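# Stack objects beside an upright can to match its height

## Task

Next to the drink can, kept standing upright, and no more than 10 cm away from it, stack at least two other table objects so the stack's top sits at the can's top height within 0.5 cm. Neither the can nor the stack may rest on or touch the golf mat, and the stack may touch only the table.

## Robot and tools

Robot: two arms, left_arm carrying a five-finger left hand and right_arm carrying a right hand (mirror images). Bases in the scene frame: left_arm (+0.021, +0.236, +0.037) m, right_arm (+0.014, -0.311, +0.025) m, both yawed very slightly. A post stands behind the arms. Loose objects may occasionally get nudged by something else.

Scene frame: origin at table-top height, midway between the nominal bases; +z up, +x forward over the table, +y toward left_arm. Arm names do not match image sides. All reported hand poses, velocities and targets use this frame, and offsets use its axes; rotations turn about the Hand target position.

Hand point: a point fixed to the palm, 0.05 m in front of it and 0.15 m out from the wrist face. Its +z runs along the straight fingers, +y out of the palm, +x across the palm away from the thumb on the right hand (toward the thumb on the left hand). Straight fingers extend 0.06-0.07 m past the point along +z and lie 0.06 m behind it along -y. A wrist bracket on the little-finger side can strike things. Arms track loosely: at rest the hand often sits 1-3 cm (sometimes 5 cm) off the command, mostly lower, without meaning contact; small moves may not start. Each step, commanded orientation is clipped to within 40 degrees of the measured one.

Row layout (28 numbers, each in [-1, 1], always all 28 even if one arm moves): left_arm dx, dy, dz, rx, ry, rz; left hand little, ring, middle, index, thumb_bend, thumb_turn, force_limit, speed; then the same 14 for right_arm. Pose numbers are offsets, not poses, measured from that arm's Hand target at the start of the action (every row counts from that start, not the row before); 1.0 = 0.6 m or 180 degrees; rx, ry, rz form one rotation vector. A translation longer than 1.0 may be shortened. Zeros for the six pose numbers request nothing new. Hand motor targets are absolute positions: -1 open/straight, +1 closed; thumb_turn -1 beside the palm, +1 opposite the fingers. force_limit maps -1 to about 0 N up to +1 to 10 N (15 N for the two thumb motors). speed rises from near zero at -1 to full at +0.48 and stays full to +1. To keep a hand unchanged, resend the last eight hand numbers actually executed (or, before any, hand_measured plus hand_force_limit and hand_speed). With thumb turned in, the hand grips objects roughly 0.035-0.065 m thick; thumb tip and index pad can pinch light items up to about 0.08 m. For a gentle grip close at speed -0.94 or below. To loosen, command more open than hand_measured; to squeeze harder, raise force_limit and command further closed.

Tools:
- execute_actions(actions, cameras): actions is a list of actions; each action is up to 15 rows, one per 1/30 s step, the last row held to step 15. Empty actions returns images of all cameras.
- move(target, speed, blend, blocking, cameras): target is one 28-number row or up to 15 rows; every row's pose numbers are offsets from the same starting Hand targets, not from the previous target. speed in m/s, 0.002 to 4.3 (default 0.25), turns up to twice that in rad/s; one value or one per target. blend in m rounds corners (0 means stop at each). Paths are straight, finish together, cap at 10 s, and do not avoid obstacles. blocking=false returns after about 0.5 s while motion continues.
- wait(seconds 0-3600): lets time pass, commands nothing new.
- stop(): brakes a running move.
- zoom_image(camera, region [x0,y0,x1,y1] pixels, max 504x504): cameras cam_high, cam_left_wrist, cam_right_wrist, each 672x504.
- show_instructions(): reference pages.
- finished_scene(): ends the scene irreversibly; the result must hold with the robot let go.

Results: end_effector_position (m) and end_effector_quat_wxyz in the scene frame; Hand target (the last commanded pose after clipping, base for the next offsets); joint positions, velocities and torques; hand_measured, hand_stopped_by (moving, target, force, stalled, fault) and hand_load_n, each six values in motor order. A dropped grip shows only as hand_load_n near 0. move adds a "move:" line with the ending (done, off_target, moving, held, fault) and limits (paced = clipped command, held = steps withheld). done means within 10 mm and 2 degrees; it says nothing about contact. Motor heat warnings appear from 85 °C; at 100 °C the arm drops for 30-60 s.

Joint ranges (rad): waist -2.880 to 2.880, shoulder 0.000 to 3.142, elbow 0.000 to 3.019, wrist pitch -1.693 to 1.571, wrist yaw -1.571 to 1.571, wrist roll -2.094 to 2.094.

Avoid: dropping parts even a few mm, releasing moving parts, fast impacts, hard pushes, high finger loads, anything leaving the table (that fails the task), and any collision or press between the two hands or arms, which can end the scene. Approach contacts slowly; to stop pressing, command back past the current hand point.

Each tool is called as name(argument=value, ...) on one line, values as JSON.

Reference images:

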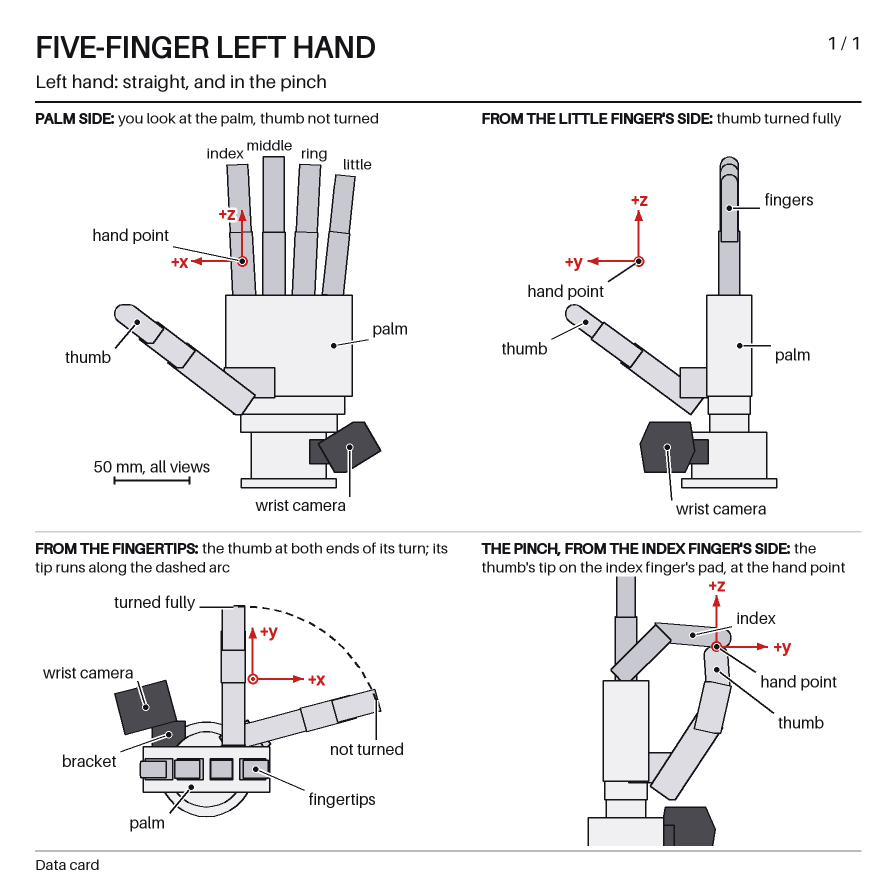

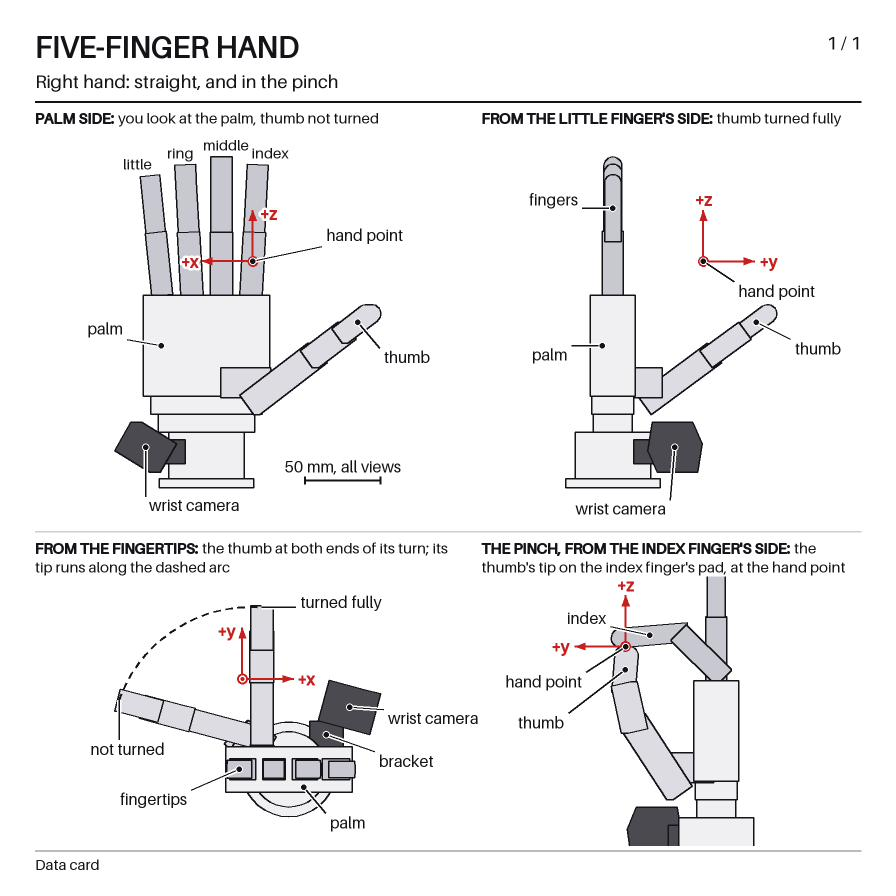

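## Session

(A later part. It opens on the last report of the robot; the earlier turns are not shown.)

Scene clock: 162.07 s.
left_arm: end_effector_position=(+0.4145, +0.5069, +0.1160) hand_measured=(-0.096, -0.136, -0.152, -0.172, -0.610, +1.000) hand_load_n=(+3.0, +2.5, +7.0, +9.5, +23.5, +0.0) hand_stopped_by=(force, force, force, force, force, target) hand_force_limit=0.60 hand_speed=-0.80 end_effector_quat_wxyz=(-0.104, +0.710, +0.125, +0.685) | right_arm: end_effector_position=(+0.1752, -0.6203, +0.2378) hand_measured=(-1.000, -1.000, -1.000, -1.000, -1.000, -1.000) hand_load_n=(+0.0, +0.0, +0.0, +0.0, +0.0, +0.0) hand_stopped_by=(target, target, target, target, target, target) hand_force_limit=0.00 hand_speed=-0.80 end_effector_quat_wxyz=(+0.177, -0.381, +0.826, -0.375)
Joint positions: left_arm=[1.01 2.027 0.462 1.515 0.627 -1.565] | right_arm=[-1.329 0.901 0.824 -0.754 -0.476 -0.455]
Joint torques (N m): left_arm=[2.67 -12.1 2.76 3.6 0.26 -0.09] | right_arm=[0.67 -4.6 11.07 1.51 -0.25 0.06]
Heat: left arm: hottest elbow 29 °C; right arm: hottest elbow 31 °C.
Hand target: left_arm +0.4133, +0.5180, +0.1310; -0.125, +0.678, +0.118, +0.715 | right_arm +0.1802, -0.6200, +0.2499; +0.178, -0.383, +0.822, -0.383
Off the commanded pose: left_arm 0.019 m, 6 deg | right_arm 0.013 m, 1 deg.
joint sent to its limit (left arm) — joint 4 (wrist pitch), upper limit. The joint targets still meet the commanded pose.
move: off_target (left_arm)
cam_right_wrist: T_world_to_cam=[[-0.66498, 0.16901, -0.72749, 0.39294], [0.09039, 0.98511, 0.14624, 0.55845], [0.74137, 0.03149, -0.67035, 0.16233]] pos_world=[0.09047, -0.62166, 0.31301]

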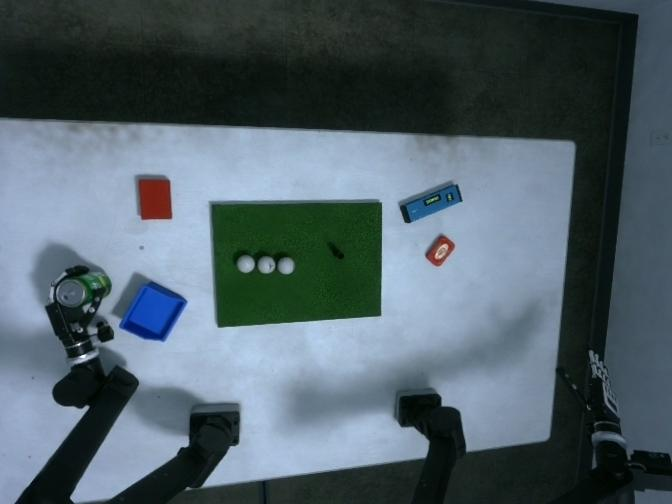

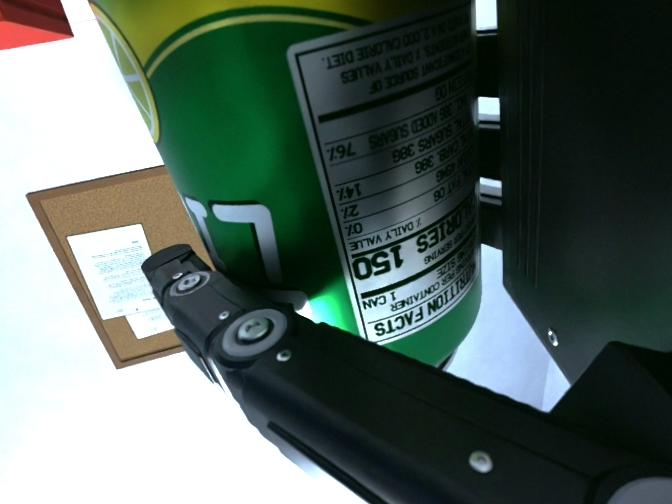

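move(target=[0,0,-0.028,0,0,0,1,1,1,1,1,1,0.6,-0.8,0,0,0,0,0,0,-1,-1,-1,-1,-1,-1,0,-0.8], speed=0.03, cameras=["cam_high", "cam_right_wrist"])

Scene clock: 163.97 s.
left_arm: end_effector_position=(+0.4139, +0.5064, +0.0999) hand_measured=(-0.096, -0.136, -0.152, -0.172, -0.610, +1.000) hand_load_n=(+3.0, +2.5, +6.5, +9.0, +23.0, +0.0) hand_stopped_by=(force, force, force, force, force, target) hand_force_limit=0.60 hand_speed=-0.80 end_effector_quat_wxyz=(-0.101, +0.719, +0.123, +0.676) | right_arm: end_effector_position=(+0.1752, -0.6203, +0.2378) hand_measured=(-1.000, -1.000, -1.000, -1.000, -1.000, -1.000) hand_load_n=(+0.0, +0.0, +0.0, +0.0, +0.0, +0.0) hand_stopped_by=(target, target, target, target, target, target) hand_force_limit=0.00 hand_speed=-0.80 end_effector_quat_wxyz=(+0.177, -0.381, +0.826, -0.375)
Joint positions: left_arm=[1.015 2.065 0.47 1.515 0.637 -1.544] | right_arm=[-1.329 0.901 0.824 -0.754 -0.476 -0.455]
Joint torques (N m): left_arm=[2.67 -12.16 2.62 3.6 0.29 -0.1] | right_arm=[0.62 -4.66 11.06 1.5 -0.25 0.06]
Heat: left arm: hottest elbow 29 °C; right arm: hottest elbow 31 °C.
Hand target: left_arm +0.4133, +0.5180, +0.1142; -0.125, +0.678, +0.118, +0.715 | right_arm +0.1802, -0.6200, +0.2499; +0.178, -0.383, +0.822, -0.383
Off the commanded pose: left_arm 0.018 m, 7 deg | right_arm 0.013 m, 1 deg.
joint sent to its limit (left arm) — joint 4 (wrist pitch), upper limit. The joint targets are off in orientation, not in position.
move: off_target (left_arm)
cam_right_wrist: T_world_to_cam=[[-0.66498, 0.16901, -0.72749, 0.39294], [0.09039, 0.98511, 0.14624, 0.55845], [0.74137, 0.03149, -0.67035, 0.16233]] pos_world=[0.09047, -0.62166, 0.31301]

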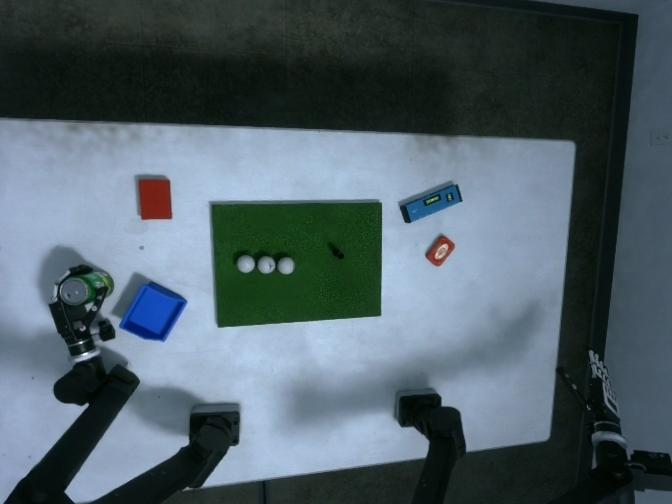

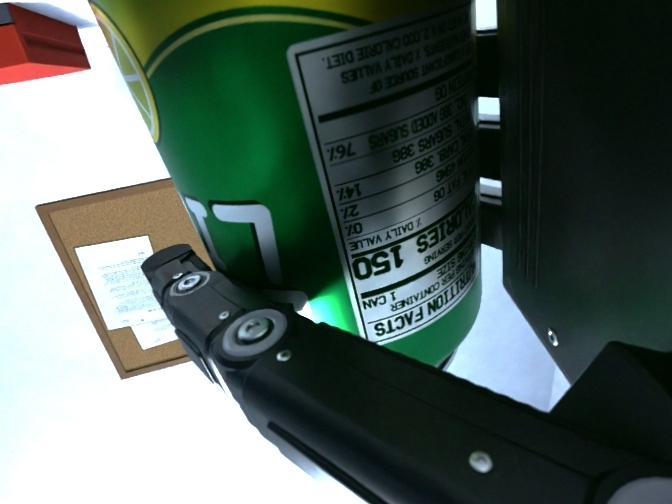

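move(target=[0,0,-0.01,0,0,0,1,1,1,1,1,1,0.6,-0.8,0,0,0,0,0,0,-1,-1,-1,-1,-1,-1,0,-0.8], speed=0.03)

Scene clock: 165.70 s.
left_arm: end_effector_position=(+0.4145, +0.5067, +0.0982) hand_measured=(-0.096, -0.136, -0.152, -0.172, -0.610, +1.000) hand_load_n=(+2.5, +2.5, +6.5, +9.5, +23.5, +0.0) hand_stopped_by=(force, force, force, force, force, target) hand_force_limit=0.60 hand_speed=-0.80 end_effector_quat_wxyz=(-0.101, +0.719, +0.120, +0.677) | right_arm: end_effector_position=(+0.1752, -0.6203, +0.2378) hand_measured=(-1.000, -1.000, -1.000, -1.000, -1.000, -1.000) hand_load_n=(+0.0, +0.0, +0.0, +0.0, +0.0, -0.5) hand_stopped_by=(target, target, target, target, target, target) hand_force_limit=0.00 hand_speed=-0.80 end_effector_quat_wxyz=(+0.177, -0.381, +0.826, -0.375)
Joint positions: left_arm=[1.015 2.074 0.475 1.52 0.642 -1.541] | right_arm=[-1.329 0.901 0.824 -0.754 -0.476 -0.455]
Joint torques (N m): left_arm=[2.67 -11.69 2.47 3.4 0.25 -0.04] | right_arm=[0.62 -4.72 11.07 1.5 -0.25 0.06]
Heat: left arm: hottest elbow 29 °C; right arm: hottest elbow 31 °C.
Hand target: left_arm +0.4133, +0.5179, +0.1081; -0.125, +0.678, +0.118, +0.715 | right_arm +0.1802, -0.6200, +0.2499; +0.178, -0.383, +0.822, -0.383
Off the commanded pose: left_arm 0.015 m, 7 deg | right_arm 0.013 m, 1 deg.
joint sent to its limit (left arm) — joint 4 (wrist pitch), upper limit. The joint targets are off in orientation, not in position.
move: off_target (left_arm)

move(target=[0,0,-0.01,0,0,0,1,1,1,1,1,1,0.6,-0.8,0,0,0,0,0,0,-1,-1,-1,-1,-1,-1,0,-0.8], speed=0.03, cameras=["cam_high"])

zoom_image(camera="cam_high", region=[40, 240, 200, 360])

Scene clock: 167.50 s.
left_arm: end_effector_position=(+0.4152, +0.5078, +0.0980) hand_measured=(-0.096, -0.136, -0.152, -0.172, -0.610, +1.000) hand_load_n=(+2.5, +2.0, +7.0, +9.5, +23.0, +0.5) hand_stopped_by=(force, force, force, force, force, target) hand_force_limit=0.60 hand_speed=-0.80 end_effector_quat_wxyz=(-0.102, +0.717, +0.117, +0.679) | right_arm: end_effector_position=(+0.1752, -0.6203, +0.2378) hand_measured=(-1.000, -1.000, -1.000, -1.000, -1.000, -1.000) hand_load_n=(+0.0, +0.0, +0.0, +0.0, +0.0, +0.0) hand_stopped_by=(target, target, target, target, target, target) hand_force_limit=0.00 hand_speed=-0.80 end_effector_quat_wxyz=(+0.177, -0.381, +0.826, -0.375)
Joint positions: left_arm=[1.016 2.081 0.481 1.529 0.646 -1.541] | right_arm=[-1.329 0.901 0.824 -0.754 -0.476 -0.455]
Joint torques (N m): left_arm=[2.73 -11.05 2.29 3.04 0.18 0.02] | right_arm=[0.62 -4.54 11.07 1.51 -0.25 0.06]
Heat: left arm: hottest elbow 29 °C; right arm: hottest elbow 31 °C.
Hand target: left_arm +0.4133, +0.5179, +0.1022; -0.125, +0.678, +0.118, +0.715 | right_arm +0.1802, -0.6200, +0.2499; +0.178, -0.383, +0.822, -0.383
Off the commanded pose: left_arm 0.011 m, 7 deg | right_arm 0.013 m, 1 deg.
joint sent to its limit (left arm) — joint 4 (wrist pitch), upper limit. The joint targets are off in orientation, not in position.
move: off_target (left_arm)

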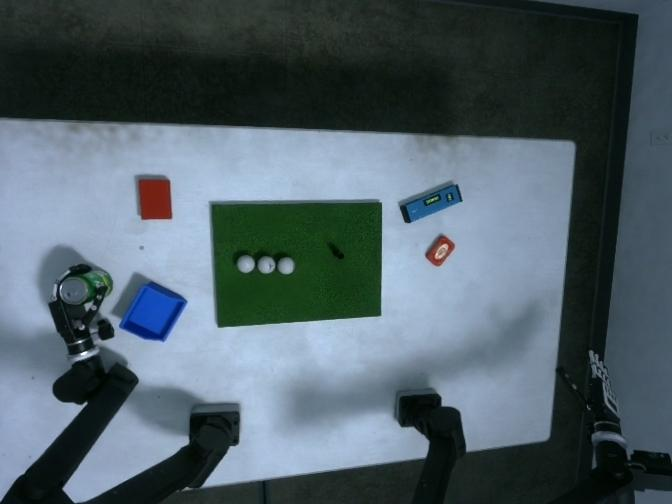

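Scaled by 3.150.

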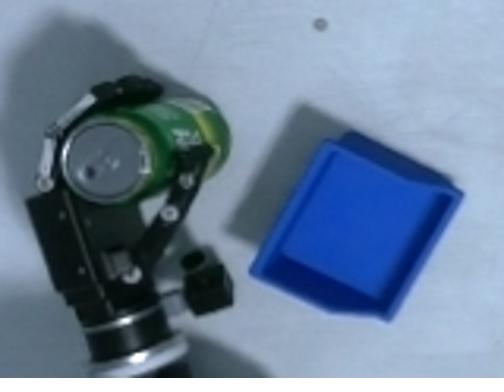

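move(target=[0,0,0.005,0,0,0,-1,-1,-1,-1,-1,1,0.6,-0.7,0,0,0,0,0,0,-1,-1,-1,-1,-1,-1,0,-0.8], speed=0.03, cameras=["cam_high", "cam_right_wrist"])

zoom_image(camera="cam_high", region=[40, 240, 200, 360])

Scene clock: 170.27 s.
left_arm: end_effector_position=(+0.4161, +0.5089, +0.1001) hand_measured=(-1.000, -1.000, -1.000, -1.000, -1.000, +1.000) hand_load_n=(+0.0, +0.0, +0.0, +0.0, +0.0, -0.5) hand_stopped_by=(target, target, target, target, target, target) hand_force_limit=0.60 hand_speed=-0.70 end_effector_quat_wxyz=(-0.104, +0.715, +0.114, +0.682) | right_arm: end_effector_position=(+0.1752, -0.6203, +0.2378) hand_measured=(-1.000, -1.000, -1.000, -1.000, -1.000, -1.000) hand_load_n=(+0.0, +0.0, +0.0, +0.0, +0.0, +0.0) hand_stopped_by=(target, target, target, target, target, target) hand_force_limit=0.00 hand_speed=-0.80 end_effector_quat_wxyz=(+0.177, -0.381, +0.826, -0.375)
Joint positions: left_arm=[1.017 2.081 0.486 1.535 0.648 -1.541] | right_arm=[-1.329 0.901 0.824 -0.754 -0.476 -0.455]
Joint torques (N m): left_arm=[2.67 -11.81 1.84 2.8 0.04 0] | right_arm=[0.67 -4.6 11.07 1.54 -0.25 0.06]
Heat: left arm: hottest elbow 28 °C; right arm: hottest elbow 31 °C.
Hand target: left_arm +0.4133, +0.5180, +0.1051; -0.125, +0.678, +0.118, +0.715 | right_arm +0.1802, -0.6200, +0.2499; +0.178, -0.383, +0.822, -0.383
Off the commanded pose: left_arm 0.011 m, 6 deg | right_arm 0.013 m, 1 deg.
joint sent to its limit (left arm) — joint 4 (wrist pitch), upper limit. The joint targets are off in orientation, not in position.
move: off_target (left_arm)
cam_right_wrist: T_world_to_cam=[[-0.66498, 0.16901, -0.72749, 0.39294], [0.09039, 0.98511, 0.14624, 0.55845], [0.74137, 0.03149, -0.67035, 0.16233]] pos_world=[0.09047, -0.62166, 0.31301]

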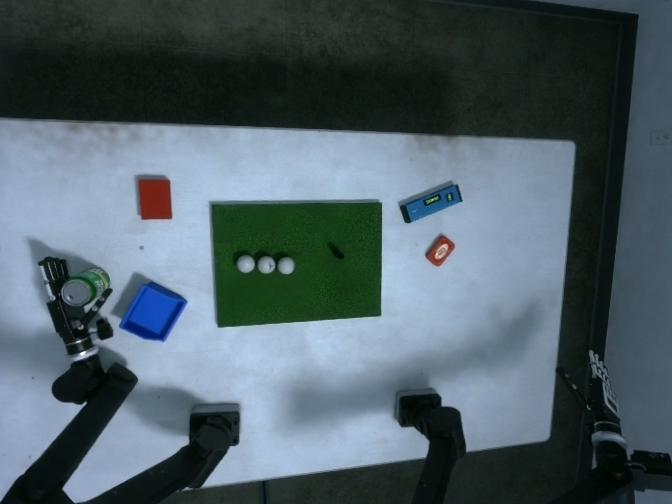

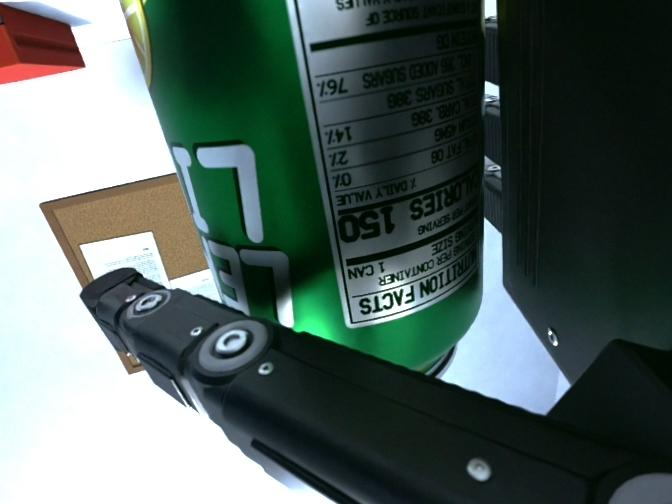

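Scaled by 3.150.

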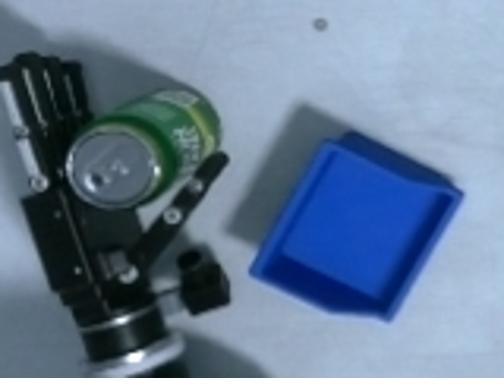

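move(target=[0,0,0.27,0,0,0,-1,-1,-1,-1,-1,1,0.6,-0.7,0,0,0,0,0,0,-1,-1,-1,-1,-1,-1,0,-0.8], speed=0.08, cameras=["all"])

Scene clock: 173.27 s.
left_arm: end_effector_position=(+0.4130, +0.5128, +0.2585) hand_measured=(-1.000, -1.000, -1.000, -1.000, -1.000, +1.000) hand_load_n=(+0.0, +0.0, +0.0, +0.0, +0.0, -0.5) hand_stopped_by=(target, target, target, target, target, target) hand_force_limit=0.60 hand_speed=-0.70 end_effector_quat_wxyz=(-0.123, +0.683, +0.116, +0.711) | right_arm: end_effector_position=(+0.1752, -0.6203, +0.2378) hand_measured=(-1.000, -1.000, -1.000, -1.000, -1.000, -1.000) hand_load_n=(+0.0, +0.0, +0.0, +0.0, +0.0, +0.0) hand_stopped_by=(target, target, target, target, target, target) hand_force_limit=0.00 hand_speed=-0.80 end_effector_quat_wxyz=(+0.177, -0.381, +0.826, -0.375)
Joint positions: left_arm=[1.017 1.514 0.457 1.106 0.62 -1.597] | right_arm=[-1.329 0.901 0.824 -0.754 -0.476 -0.455]
Joint torques (N m): left_arm=[1.67 -9.52 6.13 1.72 -0.11 -0.1] | right_arm=[0.62 -4.66 11.08 1.51 -0.25 0.06]
Heat: left arm: hottest elbow 28 °C; right arm: hottest elbow 31 °C.
Hand target: left_arm +0.4133, +0.5181, +0.2672; -0.125, +0.678, +0.118, +0.715 | right_arm +0.1802, -0.6200, +0.2499; +0.178, -0.383, +0.822, -0.383
Off the commanded pose: left_arm 0.010 m, 1 deg | right_arm 0.013 m, 1 deg.
move: done
cam_left_wrist: T_world_to_cam=[[-0.35755, 0.90546, 0.2287, -0.37968], [-0.4233, -0.37542, 0.82455, 0.15579], [0.83245, 0.19801, 0.51751, -0.45937]] pos_world=[0.31259, 0.49323, 0.1961]
cam_right_wrist: T_world_to_cam=[[-0.66498, 0.16901, -0.72749, 0.39294], [0.09039, 0.98511, 0.14624, 0.55845], [0.74137, 0.03149, -0.67035, 0.16233]] pos_world=[0.09047, -0.62166, 0.31301]

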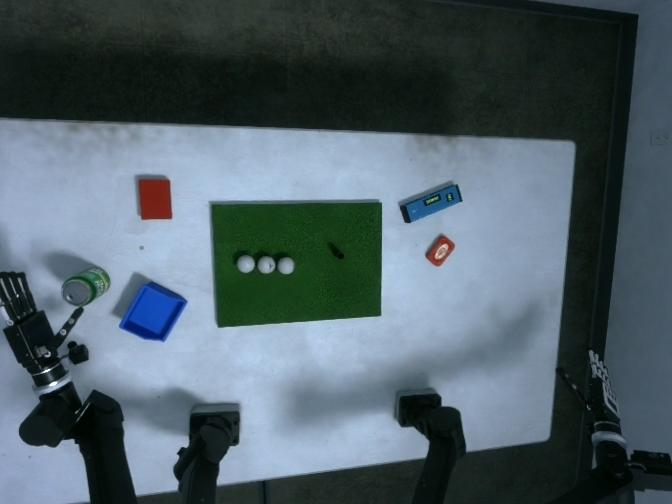

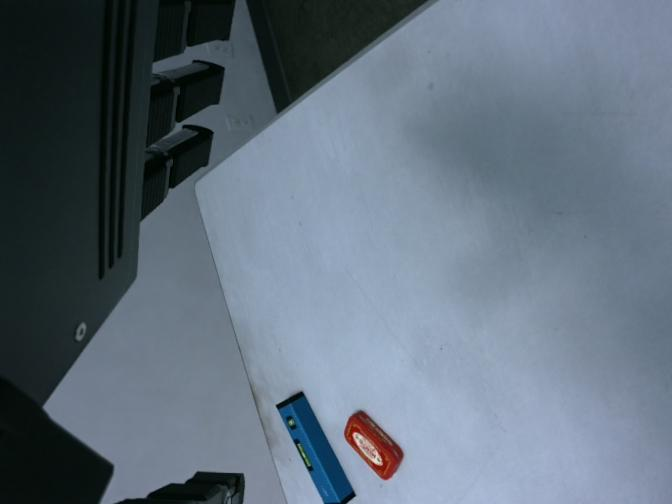

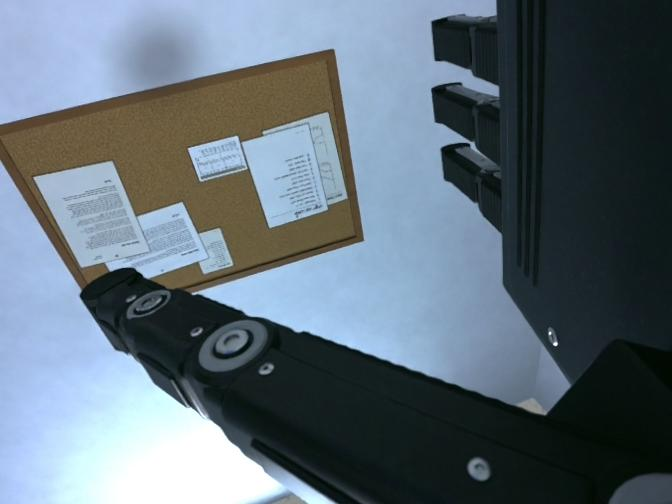

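move(target=[[-0.28,-0.0,0.19,0,0,0,-1,-1,-1,-1,-1,1,0.6,-0.7,0.367,0.45,0.05,0.0107,-0.2431,0.4514,-1,-1,-1,-1,-1,-1,0,-0.8],[-0.28,-0.0,0.19,0,0,0,-1,-1,-1,-1,-1,1,0.6,-0.7,0.4,0.833,0,0.0107,-0.2431,0.4514,-1,-1,-1,-1,-1,-1,0,-0.8]], speed=0.2, blend=[0.04,0], cameras=["all"])

Scene clock: 180.63 s.
left_arm: end_effector_position=(+0.2496, +0.5095, +0.3601) hand_measured=(-1.000, -1.000, -1.000, -1.000, -1.000, +1.000) hand_load_n=(+0.0, +0.0, +0.0, +0.0, +0.0, -0.5) hand_stopped_by=(target, target, target, target, target, target) hand_force_limit=0.60 hand_speed=-0.70 end_effector_quat_wxyz=(-0.109, +0.683, +0.126, +0.711) | right_arm: end_effector_position=(+0.4208, -0.1230, +0.2534) hand_measured=(-1.000, -1.000, -1.000, -1.000, -1.000, -1.000) hand_load_n=(+0.0, +0.0, +0.0, +0.0, +0.0, -0.5) hand_stopped_by=(target, target, target, target, target, target) hand_force_limit=0.00 hand_speed=-0.80 end_effector_quat_wxyz=(+0.651, -0.655, +0.268, -0.275)
Joint positions: left_arm=[1.531 0.996 0.423 0.654 1.137 -1.674] | right_arm=[0.126 1.057 0.493 0.562 -0.676 -0.012]
Joint torques (N m): left_arm=[2.67 -4.25 10.97 1.28 0.12 -0.1] | right_arm=[-0.09 -3.66 8.2 2.92 0.01 0.05]
Heat: left arm: hottest elbow 29 °C; right arm: hottest elbow 31 °C.
Hand target: left_arm +0.2452, +0.5180, +0.3812; -0.125, +0.678, +0.118, +0.715 | right_arm +0.4202, -0.1203, +0.2499; +0.653, -0.653, +0.271, -0.271
Off the commanded pose: left_arm 0.023 m, 2 deg | right_arm 0.004 m, 1 deg.
move: off_target (left_arm)
cam_left_wrist: T_world_to_cam=[[-0.3537, 0.91436, 0.19707, -0.45255], [-0.42947, -0.34592, 0.8342, -0.01529], [0.83093, 0.21043, 0.51505, -0.38034]] pos_world=[0.1494, 0.48854, 0.29783]
cam_right_wrist: T_world_to_cam=[[0.22989, -0.21814, -0.94846, 0.11541], [-0.93905, 0.20624, -0.27504, 0.48819], [0.2556, 0.95388, -0.15743, 0.16289]] pos_world=[0.39027, -0.23089, 0.26938]

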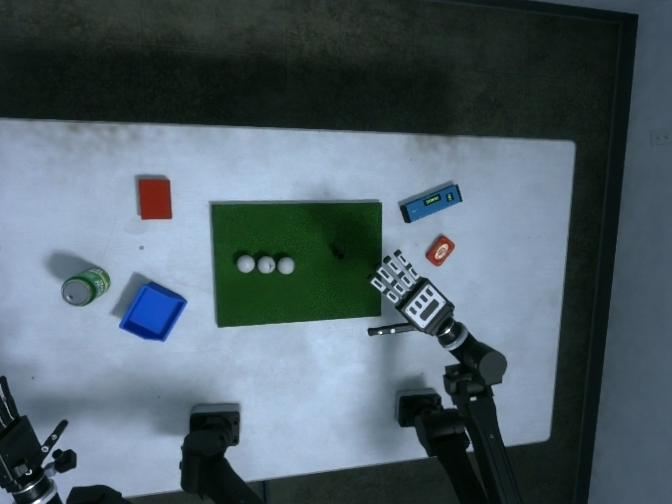

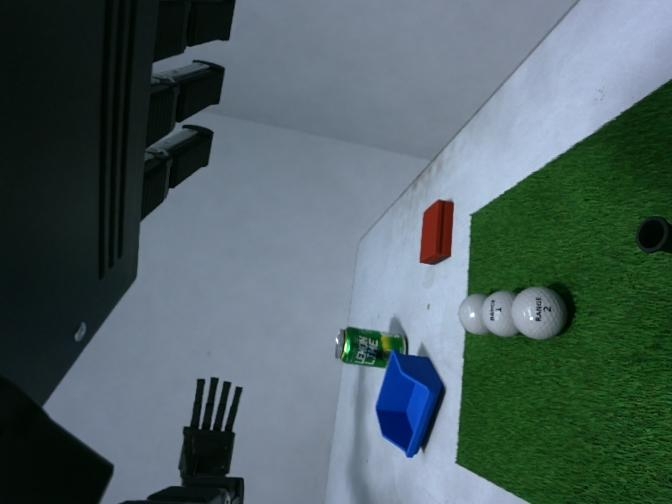

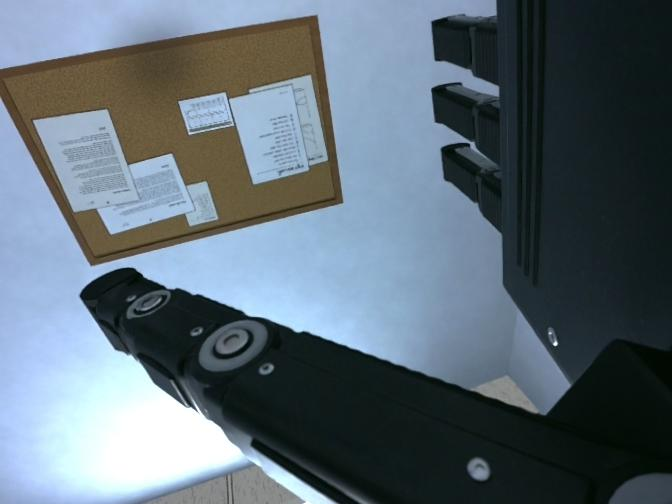

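move(target=[0,0,0,0,0,0,-1,-1,-1,-1,-1,1,0.6,-0.7,-0.14,0.54,-0.225,0,0,0,-1,-1,-1,-1,-1,-1,0,-0.8], speed=0.15, cameras=["all"])

Scene clock: 184.43 s.
left_arm: end_effector_position=(+0.2496, +0.5095, +0.3601) hand_measured=(-1.000, -1.000, -1.000, -1.000, -1.000, +1.000) hand_load_n=(+0.0, +0.0, +0.0, +0.0, +0.0, -0.5) hand_stopped_by=(target, target, target, target, target, target) hand_force_limit=0.60 hand_speed=-0.70 end_effector_quat_wxyz=(-0.109, +0.683, +0.126, +0.711) | right_arm: end_effector_position=(+0.3313, +0.1872, +0.1015) hand_measured=(-1.000, -1.000, -1.000, -1.000, -1.000, -1.000) hand_load_n=(+0.0, +0.0, +0.0, +0.0, +0.0, -0.5) hand_stopped_by=(target, target, target, target, target, target) hand_force_limit=0.00 hand_speed=-0.80 end_effector_quat_wxyz=(+0.637, -0.668, +0.271, -0.273)
Joint positions: left_arm=[1.531 0.996 0.423 0.654 1.137 -1.674] | right_arm=[1.059 1.747 0.633 1.072 0.258 -0.008]
Joint torques (N m): left_arm=[2.67 -4.25 10.96 1.28 0.11 -0.1] | right_arm=[0.03 -9.76 8.24 3.18 0.06 0.04]
Heat: left arm: hottest elbow 30 °C; right arm: hottest elbow 31 °C.
Hand target: left_arm +0.2452, +0.5180, +0.3812; -0.125, +0.678, +0.118, +0.715 | right_arm +0.3361, +0.2037, +0.1147; +0.653, -0.653, +0.271, -0.271
Off the commanded pose: left_arm 0.023 m, 2 deg | right_arm 0.022 m, 3 deg.
move: off_target (right_arm)
cam_left_wrist: T_world_to_cam=[[-0.3537, 0.91436, 0.19707, -0.45255], [-0.42947, -0.34592, 0.8342, -0.01529], [0.83093, 0.21043, 0.51505, -0.38034]] pos_world=[0.1494, 0.48854, 0.29783]
cam_right_wrist: T_world_to_cam=[[0.20862, -0.24986, -0.94554, 0.07235], [-0.94486, 0.19806, -0.2608, 0.3005], [0.25243, 0.94781, -0.19476, -0.12801]] pos_world=[0.30115, 0.07989, 0.12184]

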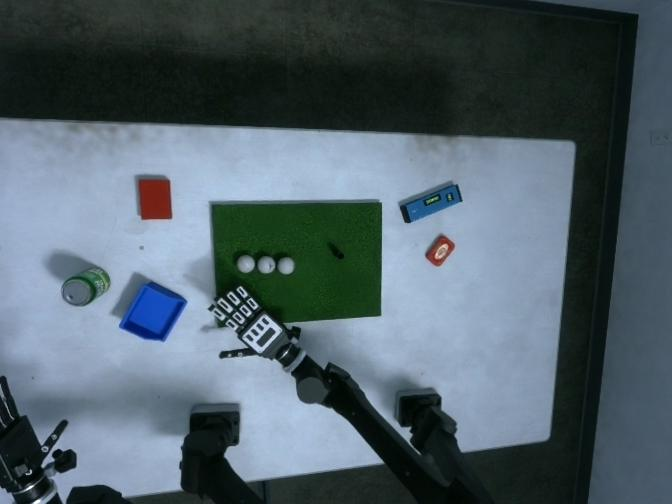

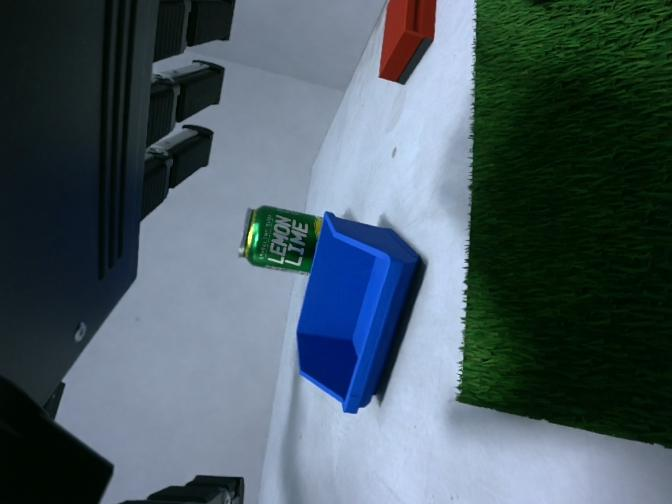

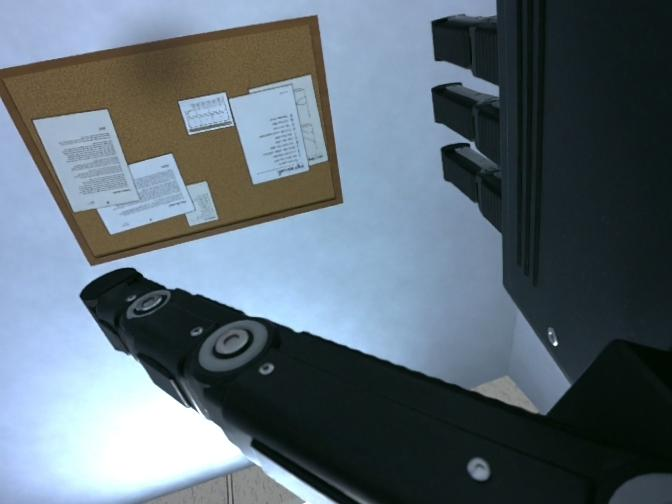

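zoom_image(camera="cam_left_wrist", region=[220, 190, 450, 430])

zoom_image(camera="cam_left_wrist", region=[360, 0, 480, 100])

Scaled by 2.100.

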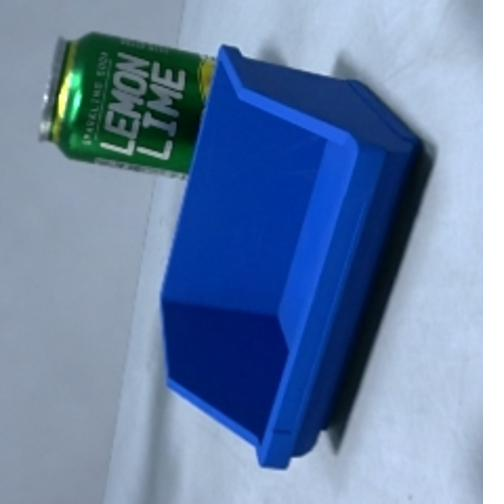

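Scaled by 4.200.

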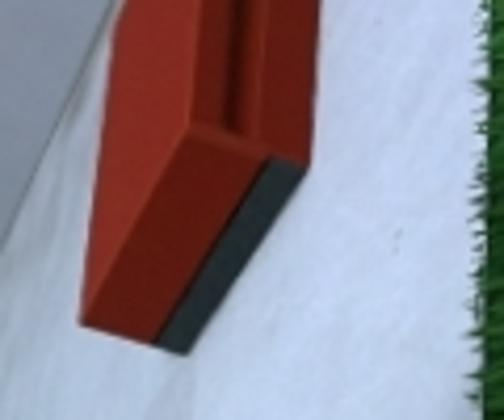

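move(target=[0,0,0,0,0,0,-1,-1,-1,-1,-1,1,0.6,-0.7,0.315,0.087,0.0,0,0,0.25,-1,-1,-1,-1,-1,-1,0,-0.8], speed=0.15, cameras=["all"])

Scene clock: 190.50 s.
left_arm: end_effector_position=(+0.2496, +0.5095, +0.3601) hand_measured=(-1.000, -1.000, -1.000, -1.000, -1.000, +1.000) hand_load_n=(+0.0, +0.0, +0.0, +0.0, +0.0, -0.5) hand_stopped_by=(target, target, target, target, target, target) hand_force_limit=0.60 hand_speed=-0.70 end_effector_quat_wxyz=(-0.109, +0.683, +0.126, +0.711) | right_arm: end_effector_position=(+0.5079, +0.2524, +0.1088) hand_measured=(-1.000, -1.000, -1.000, -1.000, -1.000, -1.000) hand_load_n=(+0.0, +0.0, +0.0, +0.0, +0.0, +0.0) hand_stopped_by=(target, target, target, target, target, target) hand_force_limit=0.00 hand_speed=-0.80 end_effector_quat_wxyz=(+0.702, -0.712, +0.002, +0.005)
Joint positions: left_arm=[1.531 0.996 0.423 0.654 1.137 -1.674] | right_arm=[0.634 2.16 1.415 0.723 -0.961 -0.008]
Joint torques (N m): left_arm=[2.67 -4.31 10.96 1.26 0.12 -0.1] | right_arm=[-1.55 -16.79 11.33 1.69 -0.29 0.03]
Heat: left arm: hottest elbow 31 °C; right arm: hottest elbow 31 °C.
Hand target: left_arm +0.2452, +0.5180, +0.3812; -0.125, +0.678, +0.118, +0.715 | right_arm +0.5251, +0.2559, +0.1148; +0.707, -0.707, +0.001, +0.000
Off the commanded pose: left_arm 0.023 m, 2 deg | right_arm 0.019 m, 1 deg.
move: off_target (right_arm)
cam_left_wrist: T_world_to_cam=[[-0.3537, 0.91436, 0.19707, -0.45255], [-0.42947, -0.34592, 0.8342, -0.01529], [0.83093, 0.21043, 0.51505, -0.38034]] pos_world=[0.1494, 0.48854, 0.29783]
cam_right_wrist: T_world_to_cam=[[0.29629, -0.00063, -0.9551, -0.0477], [-0.81109, -0.52821, -0.25126, 0.57063], [-0.50433, 0.84912, -0.15701, 0.17219]] pos_world=[0.56381, 0.15517, 0.12485]

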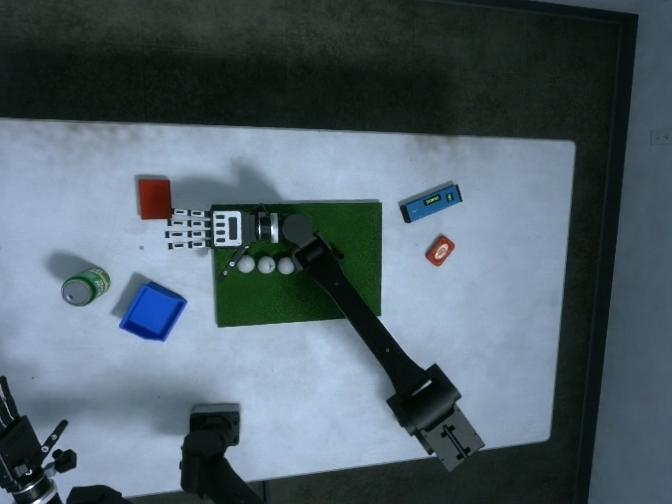

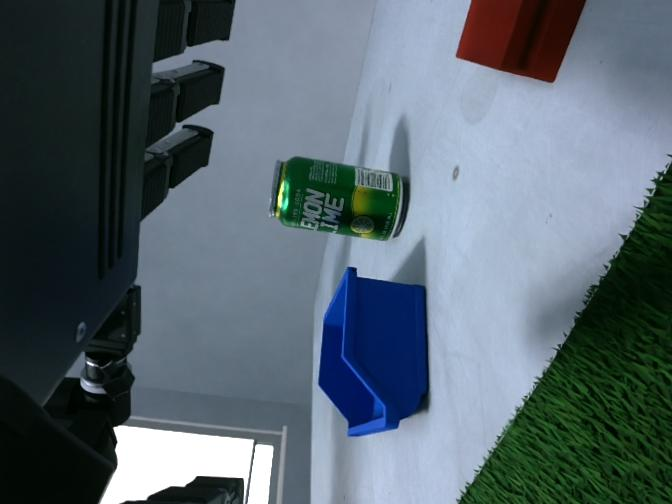

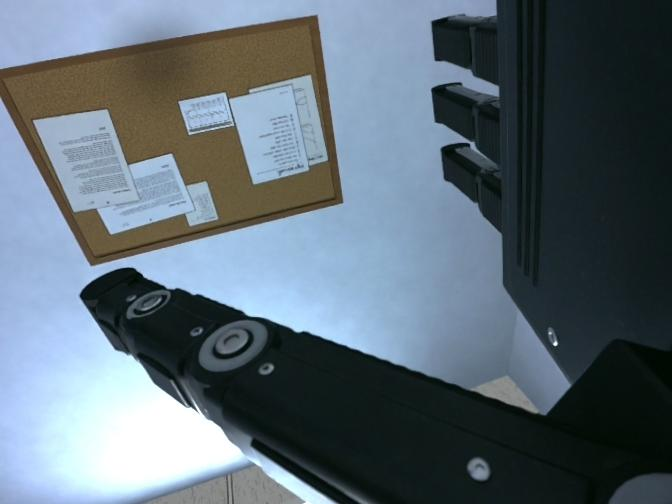

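Excellent view.

zoom_image(camera="cam_left_wrist", region=[255, 140, 445, 250])

zoom_image(camera="cam_left_wrist", region=[300, 255, 450, 445])

zoom_image(camera="cam_left_wrist", region=[450, 0, 600, 90])

Scaled by 2.653.

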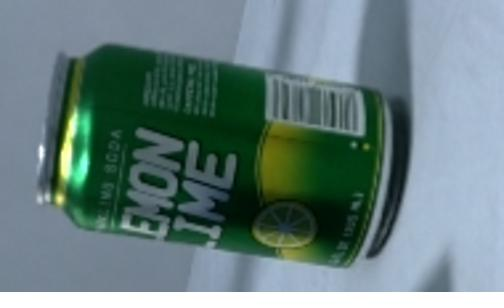

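Scaled by 2.653.

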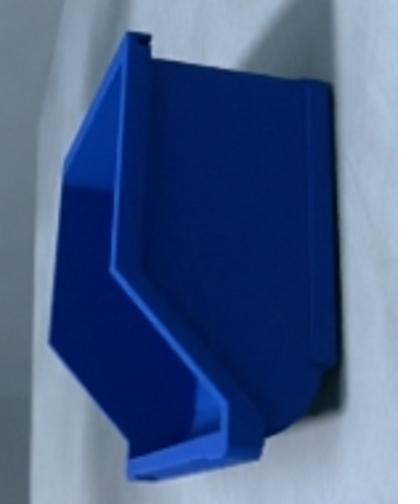

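Scaled by 3.360.

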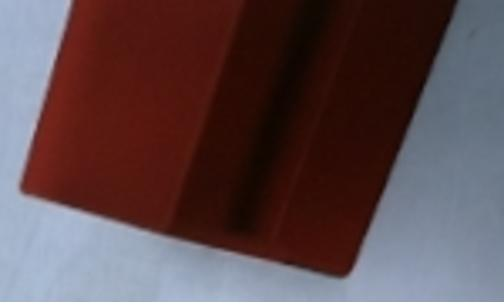

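zoom_image(camera="cam_high", region=[150, 190, 290, 290])

zoom_image(camera="cam_high", region=[50, 245, 130, 325])

Scaled by 3.600.

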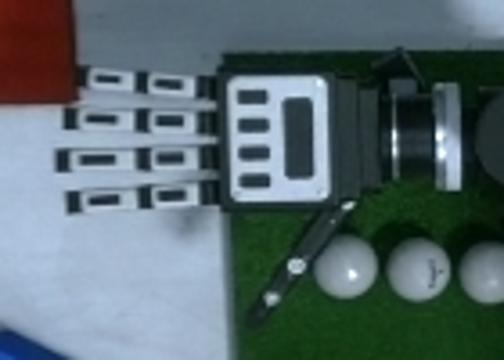

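Scaled by 6.300.

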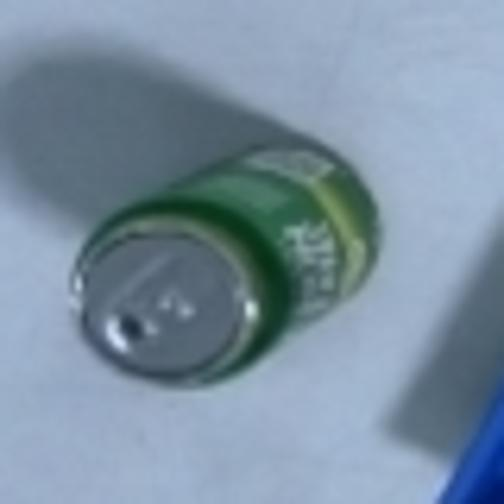

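zoom_image(camera="cam_high", region=[125, 165, 185, 230])

Scaled by 7.754.

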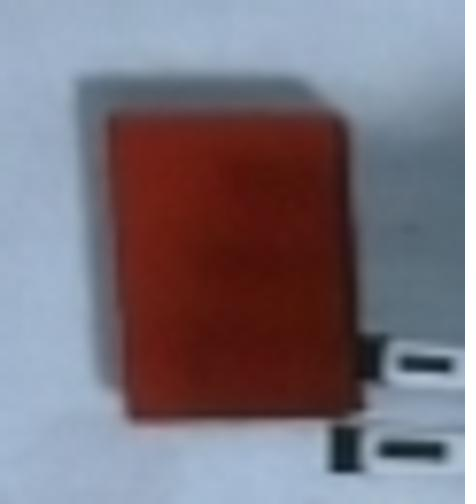

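move(target=[0.258,-0.015,-0.2,0,0.0173,-0.221,-1,-1,-1,-1,-1,1,0.6,-0.7,-0.04,-0.34,0.22,0,0,0,-1,-1,-1,-1,-1,-1,0,-0.8], speed=0.15, cameras=["all"])

zoom_image(camera="cam_high", region=[10, 220, 190, 380])

Scene clock: 216.87 s.
left_arm: end_effector_position=(+0.3924, +0.5060, +0.2552) hand_measured=(-1.000, -1.000, -1.000, -1.000, -1.000, +1.000) hand_load_n=(+0.0, +0.0, +0.0, +0.0, +0.0, -0.5) hand_stopped_by=(target, target, target, target, target, target) hand_force_limit=0.60 hand_speed=-0.70 end_effector_quat_wxyz=(+0.132, +0.701, -0.102, +0.693) | right_arm: end_effector_position=(+0.5043, +0.0581, +0.2448) hand_measured=(-1.000, -1.000, -1.000, -1.000, -1.000, -1.000) hand_load_n=(+0.0, +0.0, +0.0, +0.0, +0.0, +0.0) hand_stopped_by=(target, target, target, target, target, target) hand_force_limit=0.00 hand_speed=-0.80 end_effector_quat_wxyz=(+0.708, -0.707, -0.005, -0.003)
Joint positions: left_arm=[1.142 1.707 0.769 0.906 1.416 -1.582] | right_arm=[0.346 1.752 1.168 0.588 -1.249 -0.008]
Joint torques (N m): left_arm=[0.15 -11.58 8.08 1.68 0.22 0.1] | right_arm=[-1.38 -15.21 7.17 1.48 -0.27 0.02]
Heat: left arm: hottest elbow 33 °C; right arm: hottest elbow 32 °C.
Hand target: left_arm +0.4001, +0.5090, +0.2612; +0.122, +0.697, -0.123, +0.696 | right_arm +0.5012, +0.0520, +0.2468; +0.707, -0.707, +0.001, +0.000
Off the commanded pose: left_arm 0.010 m, 3 deg | right_arm 0.007 m, 1 deg.
move: off_target (left_arm)
cam_left_wrist: T_world_to_cam=[[0.29556, 0.93717, 0.18536, -0.64141], [-0.5166, -0.00643, 0.8562, -0.01088], [0.8036, -0.34882, 0.48224, -0.14226]] pos_world=[0.29828, 0.55141, 0.19681]
cam_right_wrist: T_world_to_cam=[[0.31791, 0.01271, -0.94803, 0.06972], [-0.80588, -0.52314, -0.27726, 0.50265], [-0.49948, 0.85215, -0.15607, 0.3538]] pos_world=[0.55963, -0.03942, 0.26068]

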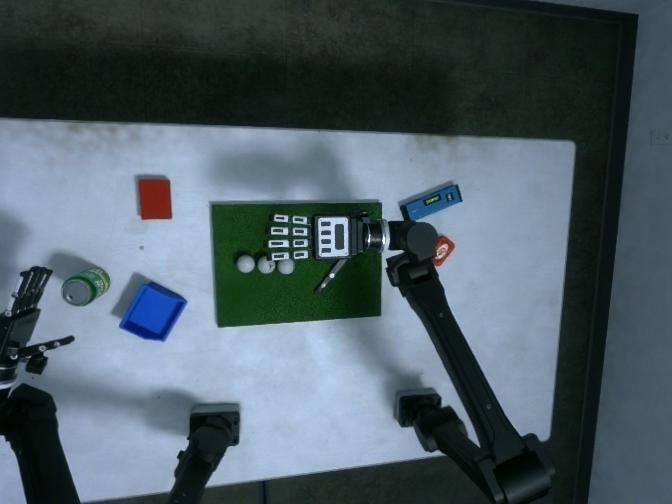

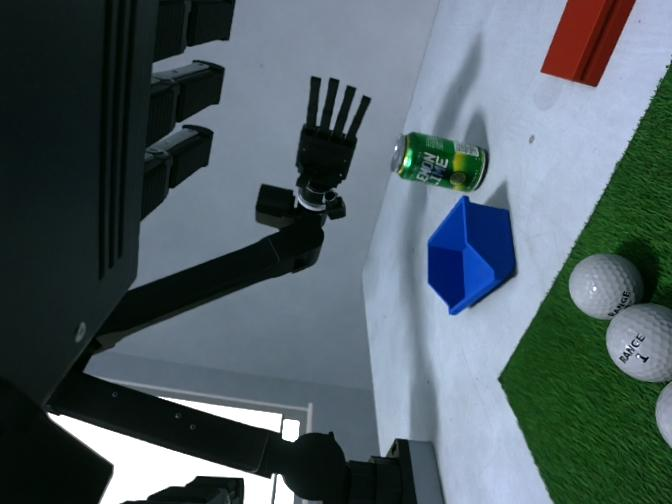

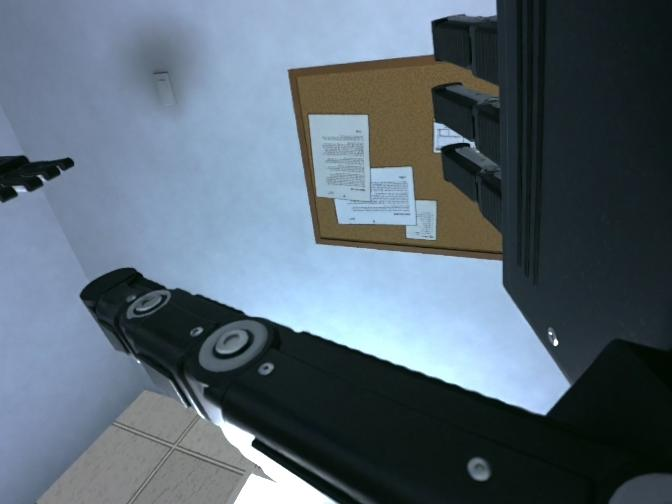

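Scaled by 2.800.

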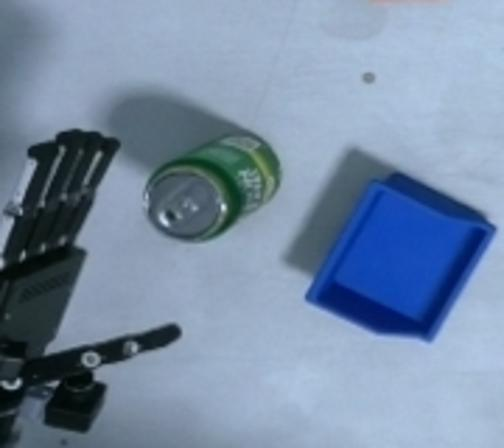

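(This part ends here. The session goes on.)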